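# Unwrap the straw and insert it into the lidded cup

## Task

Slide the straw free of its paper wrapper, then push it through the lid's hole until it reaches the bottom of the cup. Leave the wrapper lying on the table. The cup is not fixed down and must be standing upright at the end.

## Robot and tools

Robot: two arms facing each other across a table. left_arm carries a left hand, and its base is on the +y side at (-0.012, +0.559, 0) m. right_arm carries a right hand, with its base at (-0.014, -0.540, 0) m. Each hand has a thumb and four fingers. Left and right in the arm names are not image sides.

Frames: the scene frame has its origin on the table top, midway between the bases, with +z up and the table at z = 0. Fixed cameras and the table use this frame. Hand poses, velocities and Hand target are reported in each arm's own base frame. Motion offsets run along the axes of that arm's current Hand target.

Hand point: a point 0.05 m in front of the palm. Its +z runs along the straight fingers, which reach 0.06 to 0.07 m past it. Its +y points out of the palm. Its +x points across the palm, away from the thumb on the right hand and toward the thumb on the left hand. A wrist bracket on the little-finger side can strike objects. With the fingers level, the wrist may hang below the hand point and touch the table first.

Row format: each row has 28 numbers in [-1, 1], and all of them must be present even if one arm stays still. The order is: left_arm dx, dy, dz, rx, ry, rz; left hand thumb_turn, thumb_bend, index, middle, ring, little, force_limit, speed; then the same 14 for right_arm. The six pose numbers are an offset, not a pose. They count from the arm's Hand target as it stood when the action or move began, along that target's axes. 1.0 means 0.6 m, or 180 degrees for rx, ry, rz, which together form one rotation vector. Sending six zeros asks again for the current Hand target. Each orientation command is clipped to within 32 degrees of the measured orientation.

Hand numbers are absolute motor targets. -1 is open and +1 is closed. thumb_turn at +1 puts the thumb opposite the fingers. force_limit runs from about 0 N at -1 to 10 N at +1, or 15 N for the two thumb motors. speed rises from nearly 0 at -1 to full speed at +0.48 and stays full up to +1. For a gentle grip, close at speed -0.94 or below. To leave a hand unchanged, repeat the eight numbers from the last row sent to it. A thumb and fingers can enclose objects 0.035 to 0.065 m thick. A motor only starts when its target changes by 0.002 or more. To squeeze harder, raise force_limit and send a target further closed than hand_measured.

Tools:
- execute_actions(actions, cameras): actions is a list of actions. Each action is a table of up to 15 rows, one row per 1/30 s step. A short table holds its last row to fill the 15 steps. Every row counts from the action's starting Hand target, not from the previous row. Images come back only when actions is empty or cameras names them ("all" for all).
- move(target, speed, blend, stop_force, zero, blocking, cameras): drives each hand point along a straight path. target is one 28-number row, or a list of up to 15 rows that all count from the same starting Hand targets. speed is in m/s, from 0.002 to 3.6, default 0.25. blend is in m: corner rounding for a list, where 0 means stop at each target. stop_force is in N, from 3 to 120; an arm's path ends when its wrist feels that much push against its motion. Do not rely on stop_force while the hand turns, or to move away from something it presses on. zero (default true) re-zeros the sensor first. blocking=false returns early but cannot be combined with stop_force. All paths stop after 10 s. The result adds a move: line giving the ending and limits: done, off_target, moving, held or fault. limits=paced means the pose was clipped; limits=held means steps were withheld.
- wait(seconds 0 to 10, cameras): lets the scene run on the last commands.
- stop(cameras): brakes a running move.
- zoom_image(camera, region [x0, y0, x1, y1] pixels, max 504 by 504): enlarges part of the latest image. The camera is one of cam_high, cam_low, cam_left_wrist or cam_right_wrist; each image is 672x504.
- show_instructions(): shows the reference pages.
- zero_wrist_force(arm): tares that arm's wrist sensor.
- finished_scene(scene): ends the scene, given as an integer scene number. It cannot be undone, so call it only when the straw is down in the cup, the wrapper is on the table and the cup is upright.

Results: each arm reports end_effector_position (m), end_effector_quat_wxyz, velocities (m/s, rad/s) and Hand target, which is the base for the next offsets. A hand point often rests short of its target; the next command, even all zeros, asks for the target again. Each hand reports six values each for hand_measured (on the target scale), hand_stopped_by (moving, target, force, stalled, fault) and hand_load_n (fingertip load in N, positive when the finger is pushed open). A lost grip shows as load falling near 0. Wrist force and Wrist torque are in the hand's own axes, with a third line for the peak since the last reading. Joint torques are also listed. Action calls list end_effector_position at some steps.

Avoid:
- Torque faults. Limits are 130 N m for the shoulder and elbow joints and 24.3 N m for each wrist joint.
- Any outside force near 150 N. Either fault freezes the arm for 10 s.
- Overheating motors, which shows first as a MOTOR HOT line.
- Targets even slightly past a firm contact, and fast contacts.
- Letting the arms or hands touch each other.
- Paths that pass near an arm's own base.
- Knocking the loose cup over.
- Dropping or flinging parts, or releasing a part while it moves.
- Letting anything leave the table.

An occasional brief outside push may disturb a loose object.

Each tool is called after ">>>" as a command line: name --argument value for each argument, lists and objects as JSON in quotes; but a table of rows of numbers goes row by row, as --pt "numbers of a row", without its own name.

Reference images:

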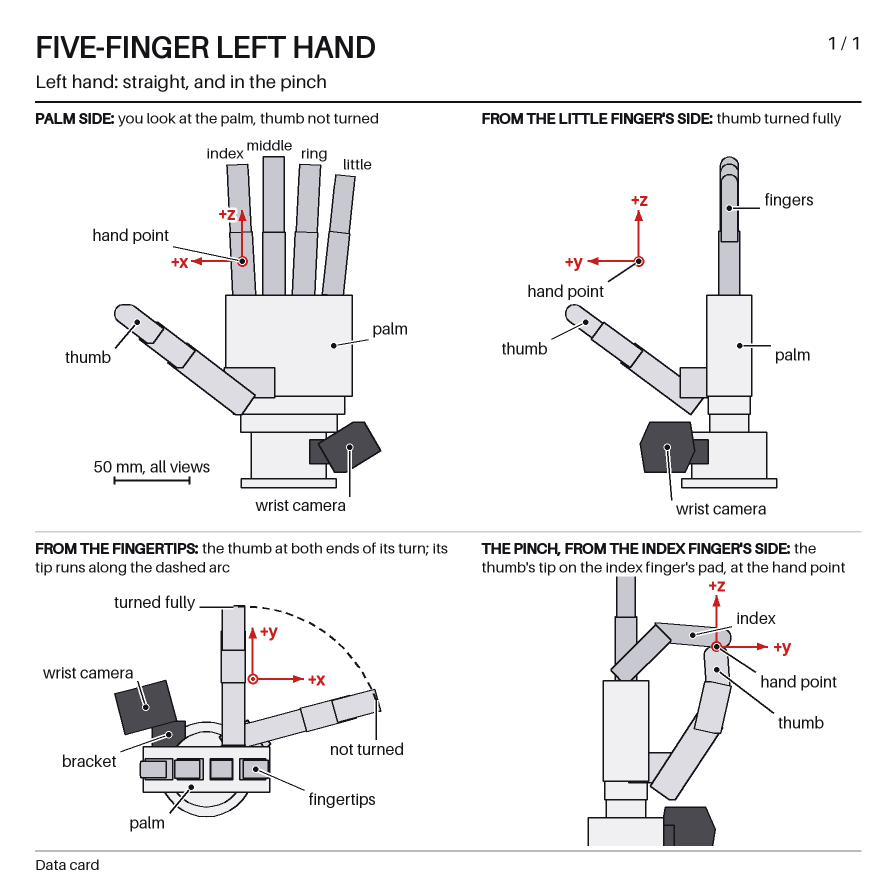

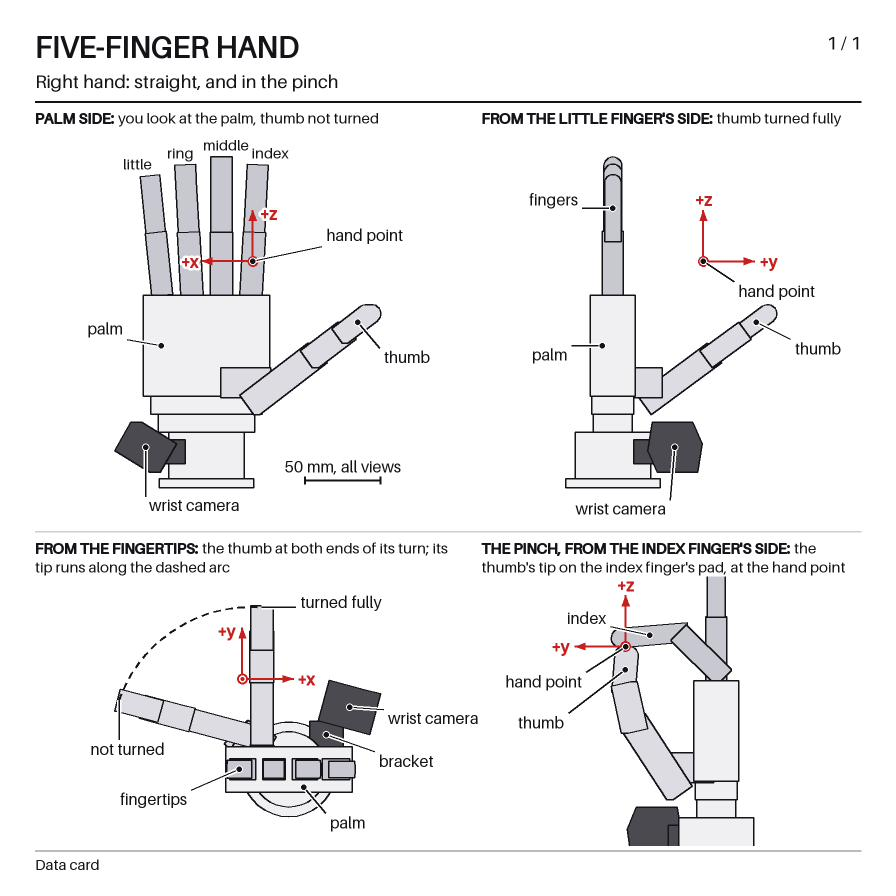

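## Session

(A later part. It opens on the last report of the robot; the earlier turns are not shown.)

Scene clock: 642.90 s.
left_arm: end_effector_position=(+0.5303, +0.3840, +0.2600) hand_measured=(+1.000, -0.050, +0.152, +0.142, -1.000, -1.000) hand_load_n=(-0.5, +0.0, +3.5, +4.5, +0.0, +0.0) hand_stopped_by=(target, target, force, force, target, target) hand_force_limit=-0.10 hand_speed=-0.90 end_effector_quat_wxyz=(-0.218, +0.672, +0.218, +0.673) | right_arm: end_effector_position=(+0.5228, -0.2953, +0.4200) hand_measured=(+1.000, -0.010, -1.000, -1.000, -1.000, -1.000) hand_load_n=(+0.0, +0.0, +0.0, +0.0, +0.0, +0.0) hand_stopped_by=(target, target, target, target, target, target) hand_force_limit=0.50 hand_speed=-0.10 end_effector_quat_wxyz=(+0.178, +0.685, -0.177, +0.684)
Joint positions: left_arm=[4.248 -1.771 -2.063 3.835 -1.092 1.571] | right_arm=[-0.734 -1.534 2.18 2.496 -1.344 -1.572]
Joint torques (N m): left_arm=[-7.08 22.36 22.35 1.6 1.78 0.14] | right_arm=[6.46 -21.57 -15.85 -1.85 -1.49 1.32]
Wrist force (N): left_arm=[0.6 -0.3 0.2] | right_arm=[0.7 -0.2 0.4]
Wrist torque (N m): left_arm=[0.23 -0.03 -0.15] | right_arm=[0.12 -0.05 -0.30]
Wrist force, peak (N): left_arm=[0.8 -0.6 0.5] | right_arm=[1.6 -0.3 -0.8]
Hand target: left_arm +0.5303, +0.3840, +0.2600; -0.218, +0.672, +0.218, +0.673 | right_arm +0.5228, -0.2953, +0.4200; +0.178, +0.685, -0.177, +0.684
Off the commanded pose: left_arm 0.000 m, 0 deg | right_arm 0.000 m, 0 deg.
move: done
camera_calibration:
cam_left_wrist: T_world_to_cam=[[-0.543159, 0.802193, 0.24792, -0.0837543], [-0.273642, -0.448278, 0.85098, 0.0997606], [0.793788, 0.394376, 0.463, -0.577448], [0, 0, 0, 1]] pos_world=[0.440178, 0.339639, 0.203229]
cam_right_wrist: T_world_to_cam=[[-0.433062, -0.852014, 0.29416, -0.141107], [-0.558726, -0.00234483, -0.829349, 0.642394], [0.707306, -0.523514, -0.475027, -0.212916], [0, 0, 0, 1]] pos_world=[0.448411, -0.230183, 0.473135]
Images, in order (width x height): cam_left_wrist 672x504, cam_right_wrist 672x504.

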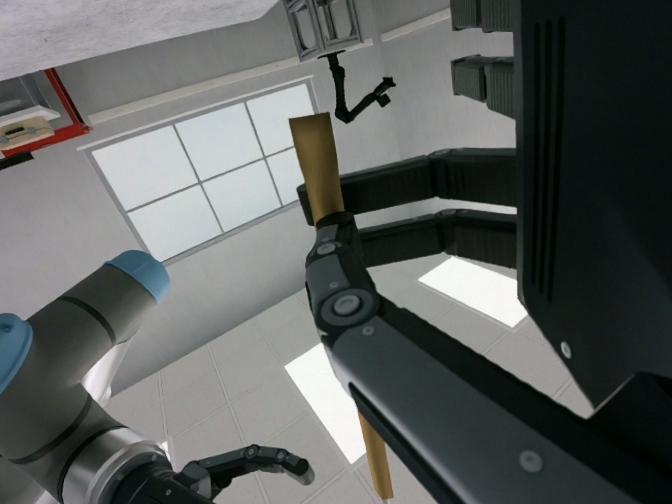

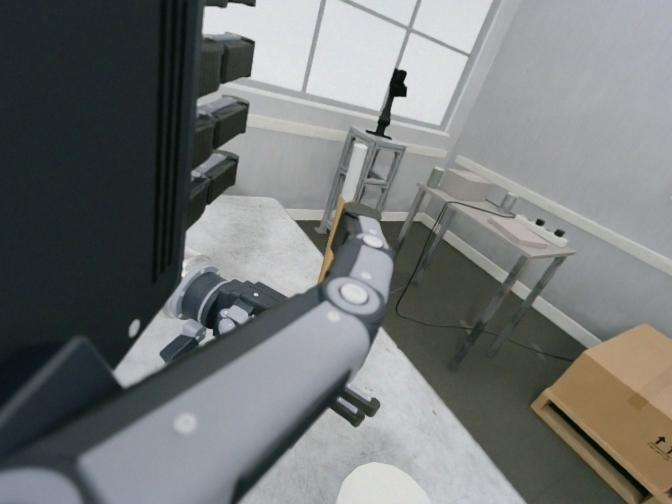

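>>> move --target '[0,0,0,0,0,0,1,-0.05,0.4,0.4,-1,-1,-0.1,-0.9,0.0042,-0.005,0.08,0,0,0,1,-0.01,-1,-1,-1,-1,0.5,-0.1]' --speed 0.12 --cameras '["cam_right_wrist"]'

>>> zoom_image --camera "cam_right_wrist" --region '[220, 120, 500, 400]'

Scene clock: 664.77 s.
left_arm: end_effector_position=(+0.5303, +0.3840, +0.2600) hand_measured=(+1.000, -0.050, +0.152, +0.142, -1.000, -1.000) hand_load_n=(-0.5, +0.5, +3.5, +4.5, +0.0, +0.0) hand_stopped_by=(target, target, force, force, target, target) hand_force_limit=-0.10 hand_speed=-0.90 end_effector_quat_wxyz=(-0.218, +0.672, +0.218, +0.673) | right_arm: end_effector_position=(+0.5662, -0.3160, +0.4224) hand_measured=(+1.000, -0.010, -1.000, -1.000, -1.000, -1.000) hand_load_n=(+0.0, +0.0, +0.0, +0.0, +0.0, +0.0) hand_stopped_by=(target, target, target, target, target, target) hand_force_limit=0.50 hand_speed=-0.10 end_effector_quat_wxyz=(+0.178, +0.685, -0.177, +0.684)
Joint positions: left_arm=[4.248 -1.771 -2.063 3.835 -1.092 1.571] | right_arm=[-0.698 -1.425 2.05 2.517 -1.38 -1.572]
Joint torques (N m): left_arm=[-7.94 21.83 22.78 1.18 1.72 0.05] | right_arm=[-6.77 -28.33 -19.81 -4.45 2.06 1.31]
Wrist force (N): left_arm=[0.6 -0.6 0.4] | right_arm=[0.7 -0.4 0.4]
Wrist torque (N m): left_arm=[0.18 -0.02 -0.15] | right_arm=[0.09 -0.05 -0.34]
Wrist force, peak (N): left_arm=[0.9 -0.5 0.4] | right_arm=[0.4 -0.6 1.3]
Hand target: left_arm +0.5303, +0.3840, +0.2600; -0.218, +0.672, +0.218, +0.673 | right_arm +0.5662, -0.3160, +0.4225; +0.178, +0.685, -0.177, +0.684
Off the commanded pose: left_arm 0.000 m, 0 deg | right_arm 0.000 m, 0 deg.
move: done
camera_calibration:
cam_right_wrist: T_world_to_cam=[[-0.432981, -0.852074, 0.294105, -0.140627], [-0.558785, -0.00230171, -0.829309, 0.668688], [0.70731, -0.523417, -0.475129, -0.253138], [0, 0, 0, 1]] pos_world=[0.491811, -0.250783, 0.475635]
Images, in order (width x height): cam_right_wrist 672x504.

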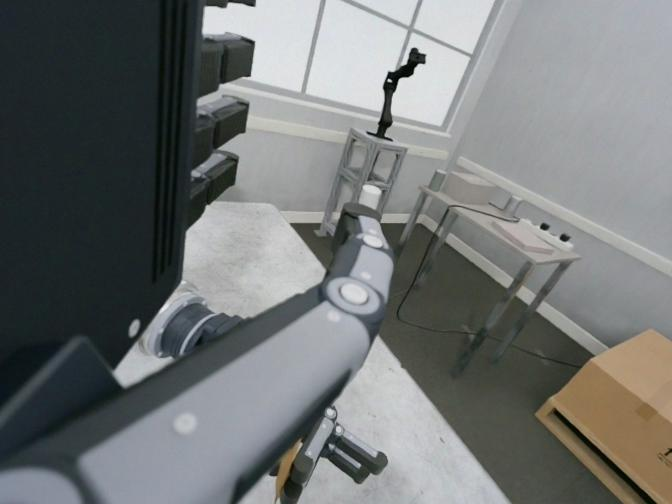

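Scaled by 1.800.

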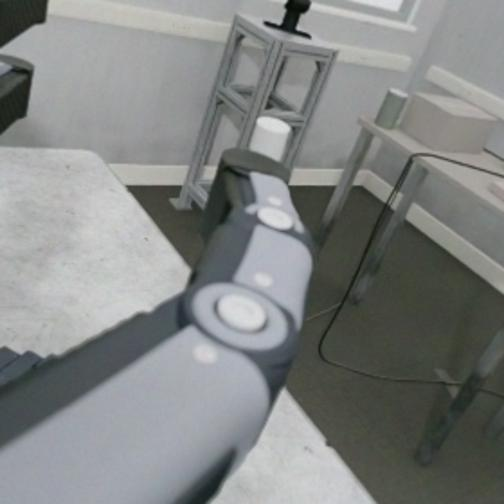

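>>> move --target '[0,0,0,0,0,0,1,-0.05,0.4,0.4,-1,-1,-0.1,-0.9,0,0,0,0,0,0,1,-0.01,-0.05,-0.05,-1,-1,0.7,-0.2]'

>>> move --target '[0,0,0,0,0,0,1,-0.05,0.4,0.4,-1,-1,-0.1,-0.9,0,0,0,0,0,0,1,-0.01,0.6,0.6,-1,-1,0.7,-0.88]' --cameras '["cam_right_wrist"]'

>>> zoom_image --camera "cam_right_wrist" --region '[220, 120, 500, 400]'

Scene clock: 673.27 s.
left_arm: end_effector_position=(+0.5303, +0.3840, +0.2600) hand_measured=(+1.000, -0.050, +0.152, +0.142, -1.000, -1.000) hand_load_n=(-0.5, +0.5, +3.5, +4.5, +0.0, +0.0) hand_stopped_by=(target, target, force, force, target, target) hand_force_limit=-0.10 hand_speed=-0.90 end_effector_quat_wxyz=(-0.218, +0.672, +0.218, +0.673) | right_arm: end_effector_position=(+0.5662, -0.3160, +0.4225) hand_measured=(+1.000, -0.010, -0.050, -0.050, -1.000, -1.000) hand_load_n=(+0.0, +0.0, +0.0, +0.0, +0.0, +0.0) hand_stopped_by=(target, target, target, target, target, target) hand_force_limit=0.70 hand_speed=-0.20 end_effector_quat_wxyz=(+0.178, +0.685, -0.177, +0.684)
Joint positions: left_arm=[4.248 -1.771 -2.063 3.835 -1.092 1.571] | right_arm=[-0.698 -1.425 2.05 2.517 -1.38 -1.572]
Joint torques (N m): left_arm=[-6.4 21.95 20.74 1.13 1.72 -0.27] | right_arm=[-7.19 -15.36 -21.56 -3.89 1.01 -0.13]
Wrist force (N): left_arm=[0.7 -0.5 0.2] | right_arm=[0.5 -0.4 0.2]
Wrist torque (N m): left_arm=[0.21 -0.04 -0.14] | right_arm=[0.10 0.00 -0.34]
Wrist force, peak (N): left_arm=[1.1 -0.4 0.6] | right_arm=[0.7 -0.6 0.5]
Hand target: left_arm +0.5303, +0.3840, +0.2600; -0.218, +0.672, +0.218, +0.673 | right_arm +0.5662, -0.3160, +0.4225; +0.178, +0.685, -0.177, +0.684
Off the commanded pose: left_arm 0.000 m, 0 deg | right_arm 0.000 m, 0 deg.
move: done

Scene clock: 674.17 s.
left_arm: end_effector_position=(+0.5303, +0.3840, +0.2600) hand_measured=(+1.000, -0.050, +0.152, +0.142, -1.000, -1.000) hand_load_n=(+0.0, +0.5, +4.0, +3.5, +0.0, +0.0) hand_stopped_by=(target, target, force, force, target, target) hand_force_limit=-0.10 hand_speed=-0.90 end_effector_quat_wxyz=(-0.218, +0.672, +0.218, +0.673) | right_arm: end_effector_position=(+0.5662, -0.3160, +0.4225) hand_measured=(+1.000, -0.010, +0.114, +0.158, -1.000, -1.000) hand_load_n=(+0.0, +2.5, +5.0, +10.0, +0.0, +0.0) hand_stopped_by=(target, target, force, force, target, target) hand_force_limit=0.70 hand_speed=-0.88 end_effector_quat_wxyz=(+0.178, +0.685, -0.177, +0.684)
Joint positions: left_arm=[4.248 -1.771 -2.063 3.835 -1.092 1.571] | right_arm=[-0.698 -1.425 2.05 2.517 -1.38 -1.572]
Joint torques (N m): left_arm=[-6.12 21.04 20.55 1.06 1.52 0.25] | right_arm=[-4.53 -14.95 -20.03 -3.32 0.13 -0.28]
Wrist force (N): left_arm=[1.9 0.7 0.6] | right_arm=[-0.7 -0.4 1.4]
Wrist torque (N m): left_arm=[0.25 -0.06 -0.14] | right_arm=[0.09 0.07 -0.35]
Wrist force, peak (N): left_arm=[2.2 0.8 0.8] | right_arm=[-0.4 -0.5 1.6]
Hand target: left_arm +0.5303, +0.3840, +0.2600; -0.218, +0.672, +0.218, +0.673 | right_arm +0.5662, -0.3160, +0.4225; +0.178, +0.685, -0.177, +0.684
Off the commanded pose: left_arm 0.000 m, 0 deg | right_arm 0.000 m, 0 deg.
move: done
camera_calibration:
cam_right_wrist: T_world_to_cam=[[-0.433075, -0.851999, 0.294185, -0.140686], [-0.558674, -0.00239963, -0.829384, 0.668645], [0.70734, -0.523539, -0.47495, -0.253322], [0, 0, 0, 1]] pos_world=[0.491812, -0.250883, 0.475635]
Images, in order (width x height): cam_right_wrist 672x504.

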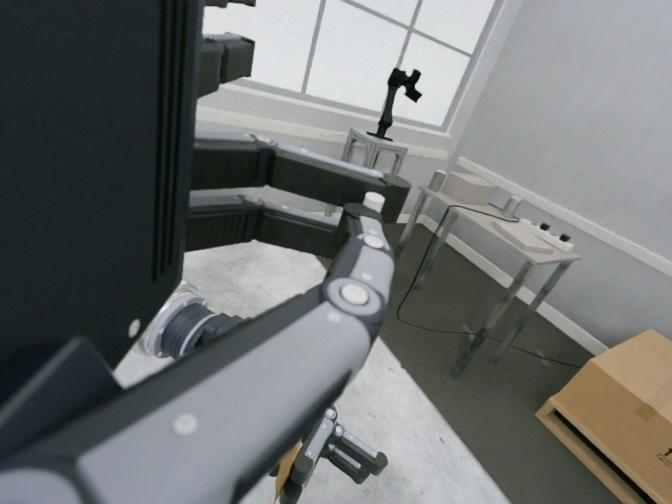

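Scaled by 1.800.

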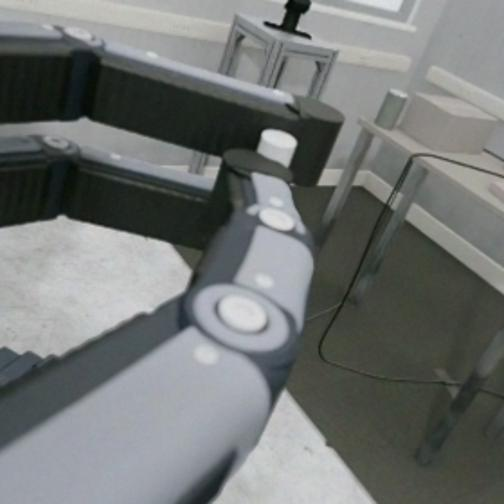

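>>> move --target '[0,0,0,0,0,0,1,-0.05,0.4,0.4,-1,-1,-0.1,-0.9,0.05,0,0,0,0,0,1,-0.01,0.6,0.6,-1,-1,0.7,-0.88]' --speed 0.05 --cameras '["cam_right_wrist","cam_left_wrist","cam_low"]'

>>> zoom_image --camera "cam_right_wrist" --region '[220, 120, 500, 400]'

>>> zoom_image --camera "cam_low" --region '[310, 100, 430, 280]'

Scene clock: 682.60 s.
left_arm: end_effector_position=(+0.5303, +0.3840, +0.2600) hand_measured=(+1.000, -0.050, +0.152, +0.142, -1.000, -1.000) hand_load_n=(+0.0, +0.0, +0.0, +0.0, +0.0, +0.0) hand_stopped_by=(target, target, force, force, target, target) hand_force_limit=-0.10 hand_speed=-0.90 end_effector_quat_wxyz=(-0.218, +0.672, +0.218, +0.673) | right_arm: end_effector_position=(+0.5662, -0.3160, +0.4526) hand_measured=(+1.000, -0.010, +0.114, +0.158, -1.000, -1.000) hand_load_n=(-0.5, +0.5, +0.0, +11.5, +0.0, +0.0) hand_stopped_by=(target, target, force, force, target, target) hand_force_limit=0.70 hand_speed=-0.88 end_effector_quat_wxyz=(+0.178, +0.685, -0.177, +0.684)
Joint positions: left_arm=[4.248 -1.771 -2.063 3.835 -1.092 1.571] | right_arm=[-0.698 -1.469 2.008 2.602 -1.38 -1.572]
Joint torques (N m): left_arm=[-6.39 22.04 21.87 1.13 1.71 -0.2] | right_arm=[5.43 -13.75 -11.89 -4.25 -1.36 -0.71]
Wrist force (N): left_arm=[0.7 -0.1 0.2] | right_arm=[0.3 -0.4 0.2]
Wrist torque (N m): left_arm=[0.27 -0.02 -0.17] | right_arm=[0.11 0.00 -0.34]
Wrist force, peak (N): left_arm=[7.3 1.2 0.5] | right_arm=[-6.3 -0.1 1.6]
Hand target: left_arm +0.5303, +0.3840, +0.2600; -0.218, +0.672, +0.218, +0.673 | right_arm +0.5662, -0.3160, +0.4525; +0.178, +0.685, -0.177, +0.684
Off the commanded pose: left_arm 0.000 m, 0 deg | right_arm 0.000 m, 0 deg.
move: done
camera_calibration:
cam_left_wrist: T_world_to_cam=[[-0.543159, 0.802193, 0.24792, -0.0837543], [-0.273642, -0.448278, 0.85098, 0.0997606], [0.793788, 0.394376, 0.463, -0.577448], [0, 0, 0, 1]] pos_world=[0.440178, 0.339639, 0.203229]
cam_right_wrist: T_world_to_cam=[[-0.433118, -0.851961, 0.29423, -0.149448], [-0.558581, -0.00248352, -0.829446, 0.693575], [0.707387, -0.523599, -0.474814, -0.239081], [0, 0, 0, 1]] pos_world=[0.491812, -0.250784, 0.505736]
Images, in order (width x height): cam_low 672x504, cam_left_wrist 672x504, cam_right_wrist 672x504.

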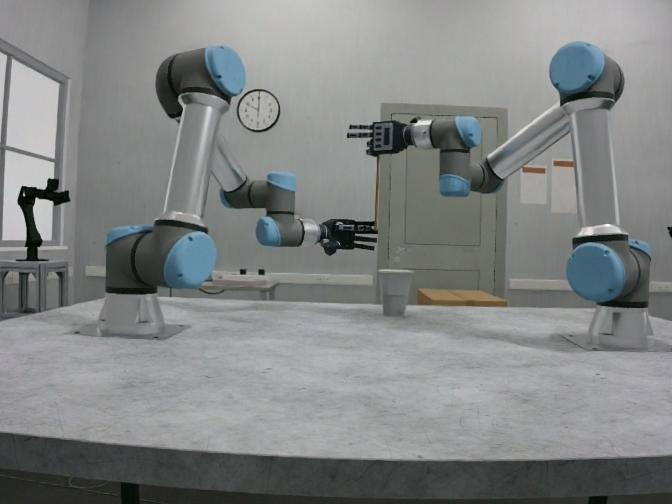

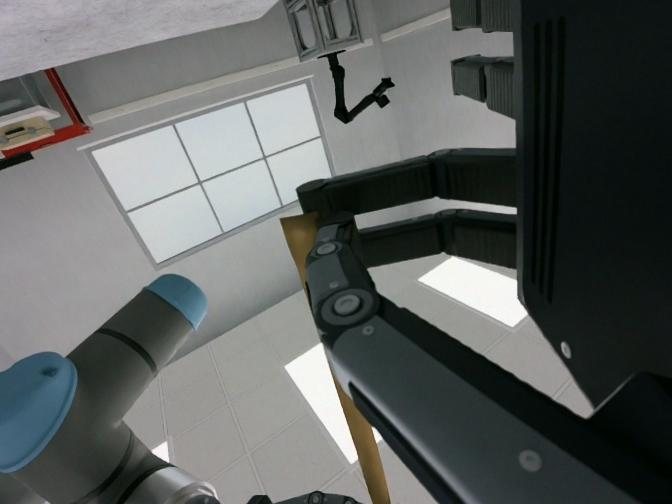

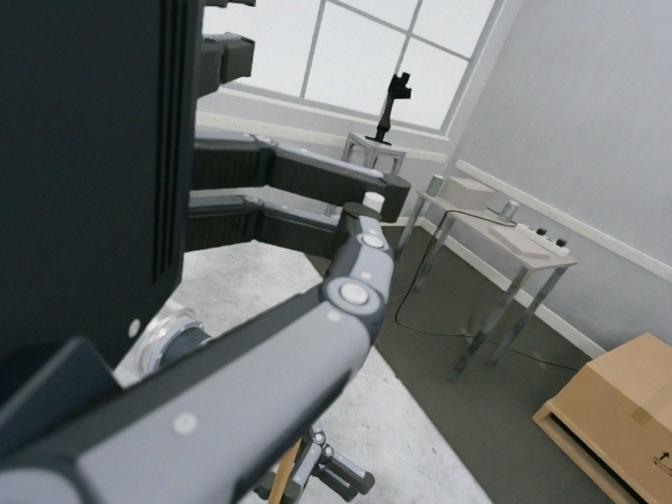

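Scaled by 1.800.

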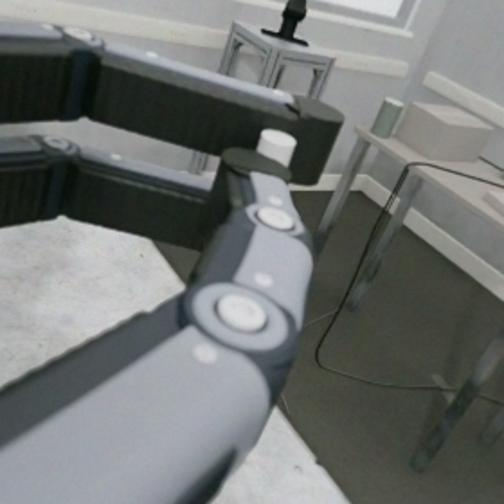

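Scaled by 2.800.

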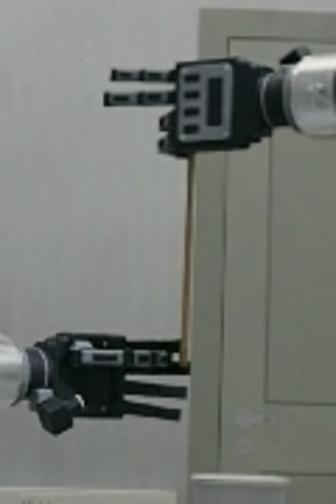

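>>> move --target '[0,0,0,0,0,0,1,-0.05,-0.15,-0.15,-1,-1,0.7,-0.3,0,0,0,0,0,0,1,-0.01,0.6,0.6,-1,-1,0.7,-0.88]'

>>> move --target '[0.0667,0.0142,0,0,0,0,1,-0.05,-0.15,-0.15,-1,-1,0.7,-0.3,0,0,0,0,0,0,1,-0.01,0.6,0.6,-1,-1,0.7,-0.88]' --speed 0.1 --cameras '["cam_left_wrist","cam_right_wrist"]'

>>> zoom_image --camera "cam_left_wrist" --region '[200, 100, 480, 380]'

Scene clock: 705.13 s.
left_arm: end_effector_position=(+0.5303, +0.3840, +0.2600) hand_measured=(+1.000, -0.050, -0.150, -0.150, -1.000, -1.000) hand_load_n=(+0.0, +0.0, +0.0, +0.0, +0.0, +0.0) hand_stopped_by=(target, target, target, target, target, target) hand_force_limit=0.70 hand_speed=-0.30 end_effector_quat_wxyz=(-0.218, +0.672, +0.218, +0.673) | right_arm: end_effector_position=(+0.5662, -0.3160, +0.4525) hand_measured=(+1.000, -0.010, +0.114, +0.158, -1.000, -1.000) hand_load_n=(-1.0, +0.5, +0.5, +11.5, +0.0, +0.0) hand_stopped_by=(target, target, force, force, target, target) hand_force_limit=0.70 hand_speed=-0.88 end_effector_quat_wxyz=(+0.178, +0.685, -0.177, +0.684)
Joint positions: left_arm=[4.248 -1.771 -2.063 3.835 -1.092 1.571] | right_arm=[-0.698 -1.468 2.008 2.602 -1.38 -1.572]
Joint torques (N m): left_arm=[-5.64 19.88 19.8 1.16 1.77 -0.26] | right_arm=[6.25 -13.2 -11.97 -4.25 -0.77 -0.88]
Wrist force (N): left_arm=[1.0 -0.3 0.2] | right_arm=[0.2 -0.3 0.3]
Wrist torque (N m): left_arm=[0.22 -0.07 -0.14] | right_arm=[0.11 0.02 -0.35]
Wrist force, peak (N): left_arm=[1.2 -0.1 0.3] | right_arm=[0.4 -0.6 0.2]
Hand target: left_arm +0.5303, +0.3840, +0.2600; -0.218, +0.672, +0.218, +0.673 | right_arm +0.5662, -0.3160, +0.4525; +0.178, +0.685, -0.177, +0.684
Off the commanded pose: left_arm 0.000 m, 0 deg | right_arm 0.000 m, 0 deg.
move: done

Scene clock: 706.00 s.
left_arm: end_effector_position=(+0.5353, +0.3771, +0.3001) hand_measured=(+1.000, -0.050, -0.150, -0.150, -1.000, -1.000) hand_load_n=(+0.0, +0.0, +0.0, +0.0, +0.0, +0.0) hand_stopped_by=(target, target, target, target, target, target) hand_force_limit=0.70 hand_speed=-0.30 end_effector_quat_wxyz=(-0.218, +0.672, +0.218, +0.673) | right_arm: end_effector_position=(+0.5662, -0.3160, +0.4525) hand_measured=(+1.000, -0.010, +0.114, +0.158, -1.000, -1.000) hand_load_n=(-1.0, +0.0, +0.0, +11.5, +0.0, +0.0) hand_stopped_by=(target, target, force, force, target, target) hand_force_limit=0.70 hand_speed=-0.88 end_effector_quat_wxyz=(+0.178, +0.685, -0.177, +0.684)
Joint positions: left_arm=[4.228 -1.706 -2.016 3.723 -1.112 1.571] | right_arm=[-0.698 -1.468 2.008 2.602 -1.38 -1.572]
Joint torques (N m): left_arm=[10.45 21.48 6.86 1.93 2.26 1.72] | right_arm=[6.15 -12.39 -11.36 -4.16 -0.73 -1.09]
Wrist force (N): left_arm=[0.8 -0.4 0.0] | right_arm=[0.2 -0.5 0.2]
Wrist torque (N m): left_arm=[0.21 -0.05 -0.16] | right_arm=[0.10 0.01 -0.35]
Wrist force, peak (N): left_arm=[1.5 0.3 0.1] | right_arm=[0.1 -0.4 0.5]
Hand target: left_arm +0.5353, +0.3771, +0.3000; -0.218, +0.672, +0.218, +0.673 | right_arm +0.5662, -0.3160, +0.4525; +0.178, +0.685, -0.177, +0.684
Off the commanded pose: left_arm 0.000 m, 0 deg | right_arm 0.000 m, 0 deg.
move: done
camera_calibration:
cam_left_wrist: T_world_to_cam=[[-0.543171, 0.802172, 0.247964, -0.0854183], [-0.27374, -0.448382, 0.850894, 0.0640958], [0.793746, 0.394303, 0.463134, -0.597206], [0, 0, 0, 1]] pos_world=[0.445178, 0.332739, 0.243228]
cam_right_wrist: T_world_to_cam=[[-0.433135, -0.851954, 0.294225, -0.149406], [-0.558674, -0.00239975, -0.829384, 0.693526], [0.707303, -0.523612, -0.474925, -0.239034], [0, 0, 0, 1]] pos_world=[0.491812, -0.250784, 0.505635]
Images, in order (width x height): cam_left_wrist 672x504, cam_right_wrist 672x504.

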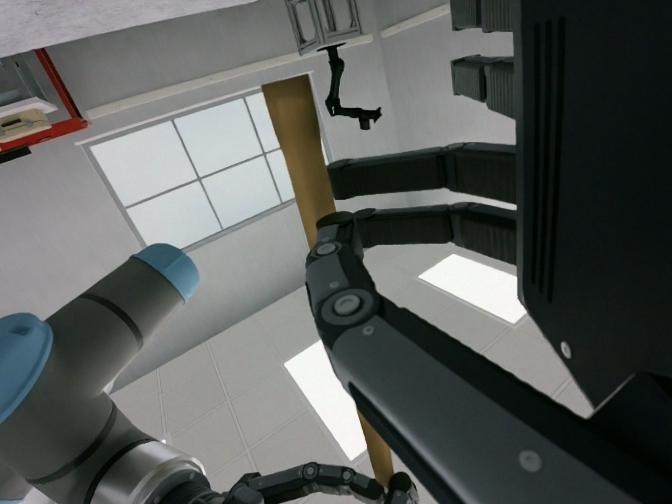

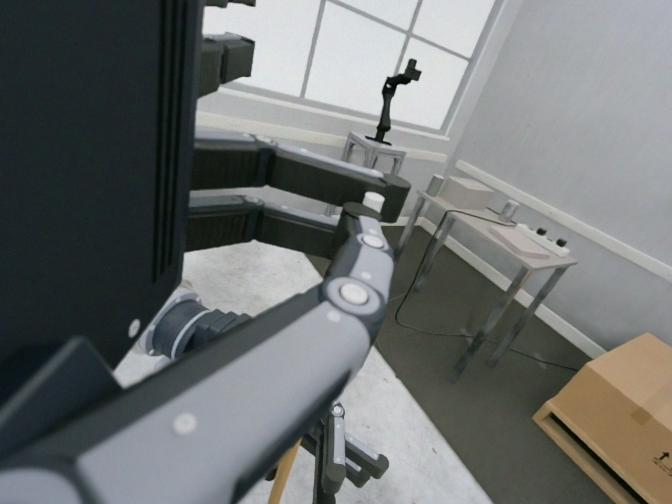

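Scaled by 1.800.

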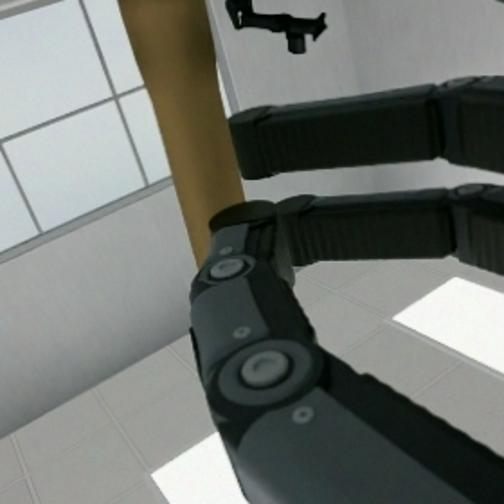

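>>> move --target '[0,0.01,0,0,0,0,1,-0.05,-0.1,-0.1,-1,-1,0.7,-0.3,0,0,0,0,0,0,1,-0.01,0.6,0.6,-1,-1,0.7,-0.88]' --speed 0.1

>>> move --target '[0,0,0,0,0,0,1,-0.05,0.6,0.6,-1,-1,0.75,-0.88,0,0,0,0,0,0,1,-0.01,0.6,0.6,-1,-1,0.7,-0.88]' --speed 0.1 --cameras '["cam_left_wrist","cam_right_wrist"]'

>>> zoom_image --camera "cam_left_wrist" --region '[200, 50, 480, 330]'

Scene clock: 720.47 s.
left_arm: end_effector_position=(+0.5388, +0.3722, +0.3000) hand_measured=(+1.000, -0.050, -0.100, -0.100, -1.000, -1.000) hand_load_n=(+0.0, +0.0, +0.0, +0.0, +0.0, +0.0) hand_stopped_by=(target, target, target, target, target, target) hand_force_limit=0.70 hand_speed=-0.30 end_effector_quat_wxyz=(-0.218, +0.672, +0.218, +0.673) | right_arm: end_effector_position=(+0.5662, -0.3160, +0.4525) hand_measured=(+1.000, -0.010, +0.114, +0.158, -1.000, -1.000) hand_load_n=(-1.0, +0.5, +0.5, +11.0, +0.0, +0.0) hand_stopped_by=(target, target, force, force, target, target) hand_force_limit=0.70 hand_speed=-0.88 end_effector_quat_wxyz=(+0.178, +0.685, -0.177, +0.684)
Joint positions: left_arm=[4.214 -1.704 -2.018 3.723 -1.126 1.571] | right_arm=[-0.698 -1.468 2.008 2.602 -1.38 -1.572]
Joint torques (N m): left_arm=[4.56 25.9 7.3 2.88 0.44 1.89] | right_arm=[5.6 -13.45 -12.12 -4.11 0.12 -1.12]
Wrist force (N): left_arm=[0.5 -0.2 0.0] | right_arm=[0.2 -0.4 0.2]
Wrist torque (N m): left_arm=[0.25 0.00 -0.19] | right_arm=[0.11 0.02 -0.35]
Wrist force, peak (N): left_arm=[1.0 -0.3 0.1] | right_arm=[0.3 -0.6 0.0]
Hand target: left_arm +0.5388, +0.3722, +0.3000; -0.218, +0.672, +0.218, +0.673 | right_arm +0.5662, -0.3160, +0.4525; +0.178, +0.685, -0.177, +0.684
Off the commanded pose: left_arm 0.000 m, 0 deg | right_arm 0.000 m, 0 deg.
move: done

Scene clock: 721.50 s.
left_arm: end_effector_position=(+0.5388, +0.3722, +0.3000) hand_measured=(+1.000, -0.052, +0.152, +0.152, -1.000, -1.000) hand_load_n=(+0.0, +4.0, +9.5, +11.0, +0.5, +0.0) hand_stopped_by=(target, target, force, force, target, target) hand_force_limit=0.75 hand_speed=-0.88 end_effector_quat_wxyz=(-0.218, +0.672, +0.218, +0.673) | right_arm: end_effector_position=(+0.5662, -0.3160, +0.4525) hand_measured=(+1.000, -0.010, +0.114, +0.158, -1.000, -1.000) hand_load_n=(-0.5, +1.5, +0.5, +11.5, +0.0, +0.0) hand_stopped_by=(target, target, force, force, target, target) hand_force_limit=0.70 hand_speed=-0.88 end_effector_quat_wxyz=(+0.178, +0.685, -0.177, +0.684)
Joint positions: left_arm=[4.214 -1.704 -2.018 3.723 -1.125 1.571] | right_arm=[-0.698 -1.468 2.008 2.602 -1.38 -1.572]
Joint torques (N m): left_arm=[9.7 22.42 15.87 2.57 2.36 1.52] | right_arm=[4.91 -13.8 -12.94 -4.13 0.11 -0.97]
Wrist force (N): left_arm=[0.6 -0.3 0.5] | right_arm=[0.4 -0.6 0.3]
Wrist torque (N m): left_arm=[0.22 -0.06 -0.19] | right_arm=[0.11 0.00 -0.33]
Wrist force, peak (N): left_arm=[0.8 -0.6 0.1] | right_arm=[0.3 -0.8 0.2]
Hand target: left_arm +0.5388, +0.3722, +0.3000; -0.218, +0.672, +0.218, +0.673 | right_arm +0.5662, -0.3160, +0.4525; +0.178, +0.685, -0.177, +0.684
Off the commanded pose: left_arm 0.000 m, 0 deg | right_arm 0.000 m, 0 deg.
move: done
camera_calibration:
cam_left_wrist: T_world_to_cam=[[-0.543159, 0.802193, 0.24792, -0.0795884], [-0.273642, -0.448278, 0.85098, 0.0627576], [0.793788, 0.394376, 0.463, -0.598062], [0, 0, 0, 1]] pos_world=[0.448678, 0.327839, 0.243229]
cam_right_wrist: T_world_to_cam=[[-0.433135, -0.851954, 0.294225, -0.149406], [-0.558674, -0.00239975, -0.829384, 0.693526], [0.707303, -0.523612, -0.474925, -0.239034], [0, 0, 0, 1]] pos_world=[0.491812, -0.250784, 0.505635]
Images, in order (width x height): cam_left_wrist 672x504, cam_right_wrist 672x504.

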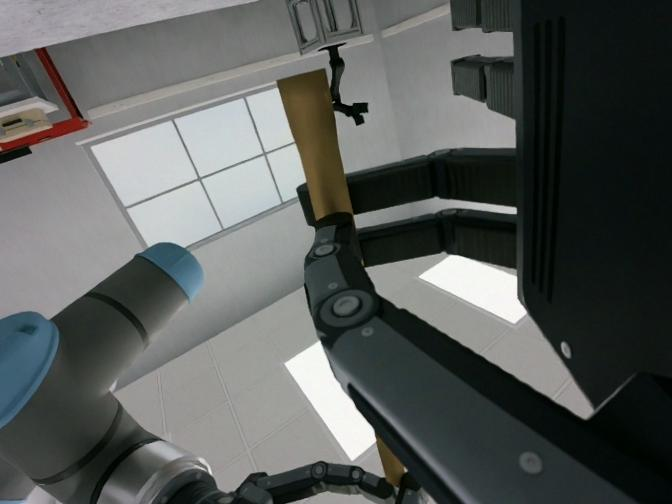

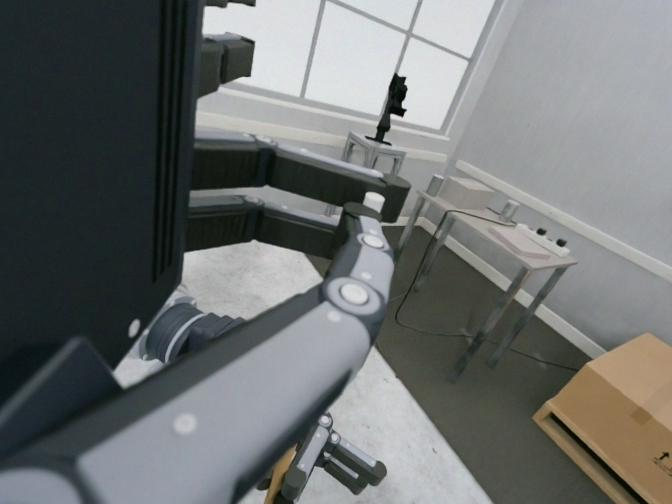

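Scaled by 1.800.

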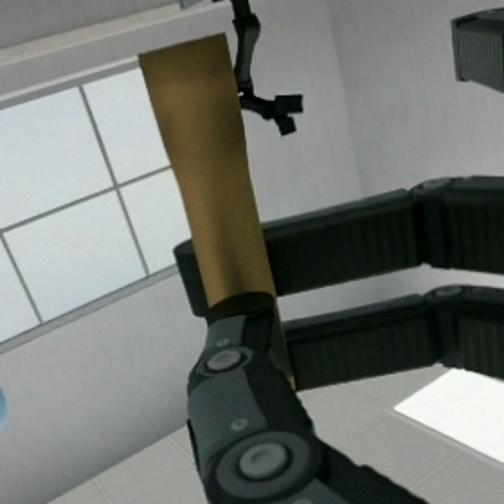

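>>> move --target '[0,0,0,0,0,0,1,-0.05,0.6,0.6,-1,-1,0.75,-0.88,0,0,0,0,0,0,1,-0.01,0.7,0.6,-1,-1,0.75,-0.88]'

>>> move --target '[0,0,0,0,0,0,1,-0.05,0.6,0.6,-1,-1,0.75,-0.88,0.0667,0,0,0,0,0,1,-0.01,0.7,0.6,-1,-1,0.75,-0.88]' --speed 0.05 --cameras '["cam_left_wrist","cam_right_wrist","cam_low"]'

>>> zoom_image --camera "cam_low" --region '[310, 80, 430, 260]'

Scene clock: 729.50 s.
left_arm: end_effector_position=(+0.5388, +0.3722, +0.3000) hand_measured=(+1.000, -0.052, +0.152, +0.152, -1.000, -1.000) hand_load_n=(+0.0, +4.5, +9.5, +11.0, +0.0, +0.0) hand_stopped_by=(target, target, force, force, target, target) hand_force_limit=0.75 hand_speed=-0.88 end_effector_quat_wxyz=(-0.218, +0.672, +0.218, +0.673) | right_arm: end_effector_position=(+0.5662, -0.3160, +0.4525) hand_measured=(+1.000, -0.010, +0.144, +0.158, -1.000, -1.000) hand_load_n=(-1.0, +2.5, +12.0, +9.0, +0.0, +0.0) hand_stopped_by=(target, target, force, force, target, target) hand_force_limit=0.75 hand_speed=-0.88 end_effector_quat_wxyz=(+0.178, +0.685, -0.177, +0.684)
Joint positions: left_arm=[4.214 -1.704 -2.018 3.723 -1.125 1.571] | right_arm=[-0.698 -1.468 2.008 2.602 -1.38 -1.572]
Joint torques (N m): left_arm=[8.68 19.86 27.99 2.14 1.7 1.21] | right_arm=[5.16 -14.55 -11.79 -3.78 0.75 -1.04]
Wrist force (N): left_arm=[0.8 1.1 1.0] | right_arm=[0.1 -0.8 1.4]
Wrist torque (N m): left_arm=[0.26 -0.06 -0.21] | right_arm=[0.12 0.19 -0.33]
Wrist force, peak (N): left_arm=[1.0 1.0 1.2] | right_arm=[0.1 -0.8 1.6]
Hand target: left_arm +0.5388, +0.3722, +0.3000; -0.218, +0.672, +0.218, +0.673 | right_arm +0.5662, -0.3160, +0.4525; +0.178, +0.685, -0.177, +0.684
Off the commanded pose: left_arm 0.000 m, 0 deg | right_arm 0.000 m, 0 deg.
move: done

Scene clock: 730.63 s.
left_arm: end_effector_position=(+0.5388, +0.3722, +0.3000) hand_measured=(+1.000, -0.052, +0.152, +0.152, -1.000, -1.000) hand_load_n=(+0.0, +5.0, +8.5, +11.5, +0.0, +0.0) hand_stopped_by=(target, target, force, force, target, target) hand_force_limit=0.75 hand_speed=-0.88 end_effector_quat_wxyz=(-0.218, +0.672, +0.218, +0.673) | right_arm: end_effector_position=(+0.5662, -0.3159, +0.4927) hand_measured=(+1.000, -0.010, +0.146, +0.160, -1.000, -1.000) hand_load_n=(+0.0, +0.0, +0.0, +0.0, +0.0, +0.0) hand_stopped_by=(target, target, force, force, target, target) hand_force_limit=0.75 hand_speed=-0.88 end_effector_quat_wxyz=(+0.178, +0.685, -0.177, +0.684)
Joint positions: left_arm=[4.214 -1.704 -2.018 3.723 -1.125 1.571] | right_arm=[-0.697 -1.516 1.945 2.713 -1.38 -1.572]
Joint torques (N m): left_arm=[8.18 20.2 6.02 -0.55 0.65 1.1] | right_arm=[7.76 -11.42 -12.55 -4.35 -1.5 -0.41]
Wrist force (N): left_arm=[0.7 -0.3 0.0] | right_arm=[0.0 -0.3 0.1]
Wrist torque (N m): left_arm=[0.22 -0.05 -0.17] | right_arm=[0.14 0.07 -0.36]
Wrist force, peak (N): left_arm=[7.6 1.2 0.5] | right_arm=[-7.3 -0.5 1.8]
Hand target: left_arm +0.5388, +0.3722, +0.3000; -0.218, +0.672, +0.218, +0.673 | right_arm +0.5663, -0.3160, +0.4925; +0.178, +0.685, -0.177, +0.684
Off the commanded pose: left_arm 0.000 m, 0 deg | right_arm 0.000 m, 0 deg.
move: done
camera_calibration:
cam_left_wrist: T_world_to_cam=[[-0.54322, 0.802164, 0.247882, -0.0795414], [-0.273732, -0.448321, 0.850928, 0.0628251], [0.793714, 0.394388, 0.463115, -0.598061], [0, 0, 0, 1]] pos_world=[0.448678, 0.327839, 0.243228]
cam_right_wrist: T_world_to_cam=[[-0.433118, -0.851961, 0.29423, -0.161246], [-0.558581, -0.00248352, -0.829446, 0.726836], [0.707387, -0.523599, -0.474814, -0.220041], [0, 0, 0, 1]] pos_world=[0.491812, -0.250784, 0.545836]
Images, in order (width x height): cam_low 672x504, cam_left_wrist 672x504, cam_right_wrist 672x504.

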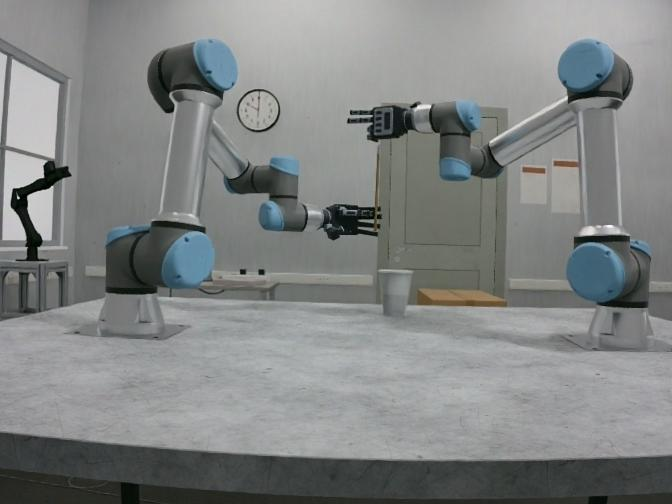

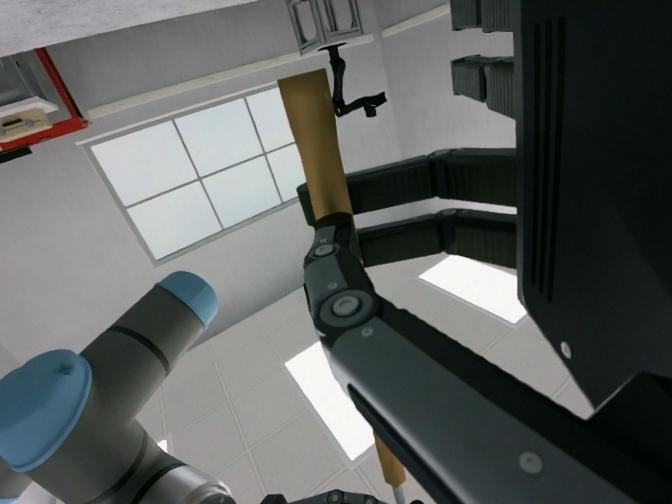

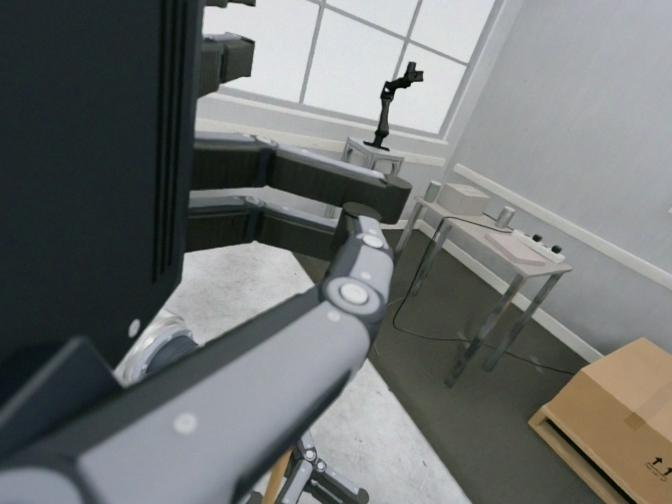

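Scaled by 2.800.

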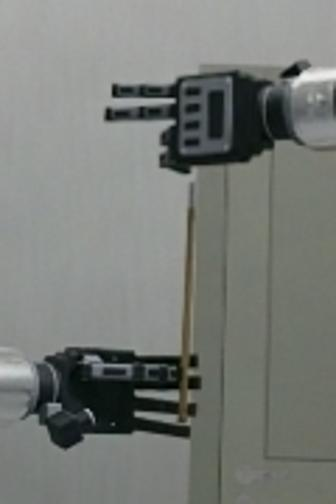

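>>> move --pt "0 0 0 0 0 0 1 -0.05 0.6 0.6 -1 -1 0.75 -0.88 0 0 -0.0833 0 0 0 1 -0.01 -1 -1 -1 -1 0.7 -0.1" --pt "0 0 0 0 0 0 1 -0.05 0.6 0.6 -1 -1 0.75 -0.88 -0.07 0 -0.0833 0 0 0 1 -0.01 -1 -1 -1 -1 0.7 -0.1" --speed 0.15 --blend '[0.01,0]' --cameras '["cam_right_wrist"]'

>>> zoom_image --camera "cam_right_wrist" --region '[270, 120, 430, 280]'

Scene clock: 785.90 s.
left_arm: end_effector_position=(+0.5388, +0.3722, +0.3000) hand_measured=(+1.000, -0.052, +0.152, +0.152, -1.000, -1.000) hand_load_n=(+0.0, +5.5, +8.5, +11.0, +0.0, +0.0) hand_stopped_by=(target, target, force, force, target, target) hand_force_limit=0.75 hand_speed=-0.88 end_effector_quat_wxyz=(-0.218, +0.672, +0.218, +0.673) | right_arm: end_effector_position=(+0.5226, -0.2917, +0.4505) hand_measured=(+1.000, -0.010, -1.000, -1.000, -1.000, -1.000) hand_load_n=(+0.0, +0.0, +0.0, +0.0, +0.0, +0.0) hand_stopped_by=(target, target, target, target, target, target) hand_force_limit=0.70 hand_speed=-0.10 end_effector_quat_wxyz=(+0.178, +0.685, -0.177, +0.684)
Joint positions: left_arm=[4.214 -1.704 -2.018 3.723 -1.125 1.571] | right_arm=[-0.726 -1.587 2.139 2.59 -1.351 -1.572]
Joint torques (N m): left_arm=[9.81 19.63 6.24 -0.59 -2.49 0.78] | right_arm=[7.39 -23.67 -17.26 -1.36 -1.52 0.79]
Wrist force (N): left_arm=[0.9 -0.3 0.0] | right_arm=[0.4 -0.5 -0.1]
Wrist torque (N m): left_arm=[0.23 -0.08 -0.17] | right_arm=[0.12 0.00 -0.34]
Wrist force, peak (N): left_arm=[0.9 -0.4 0.4] | right_arm=[1.3 0.0 -0.9]
Hand target: left_arm +0.5388, +0.3722, +0.3000; -0.218, +0.672, +0.218, +0.673 | right_arm +0.5226, -0.2917, +0.4505; +0.178, +0.685, -0.177, +0.684
Off the commanded pose: left_arm 0.000 m, 0 deg | right_arm 0.000 m, 0 deg.
move: done
camera_calibration:
cam_right_wrist: T_world_to_cam=[[-0.433014, -0.852014, 0.29423, -0.147228], [-0.558763, -0.00241794, -0.829324, 0.667599], [0.707307, -0.523514, -0.475027, -0.196284], [0, 0, 0, 1]] pos_world=[0.448111, -0.226583, 0.503735]
Images, in order (width x height): cam_right_wrist 672x504.

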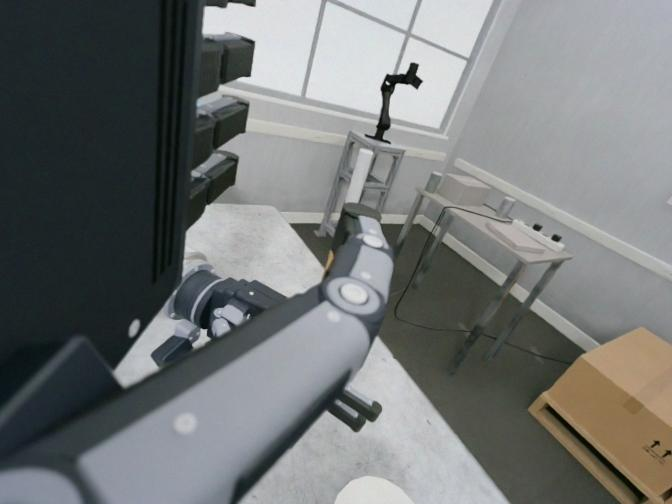

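Scaled by 3.150.

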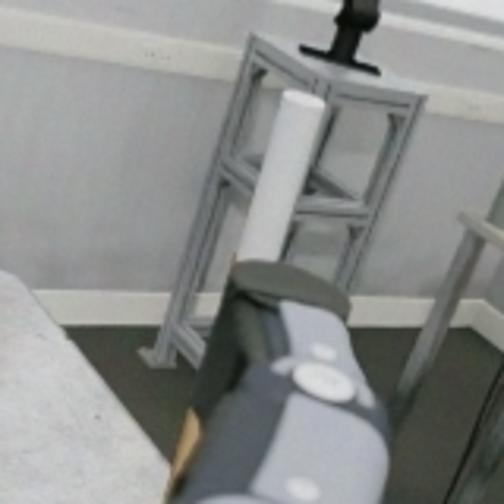

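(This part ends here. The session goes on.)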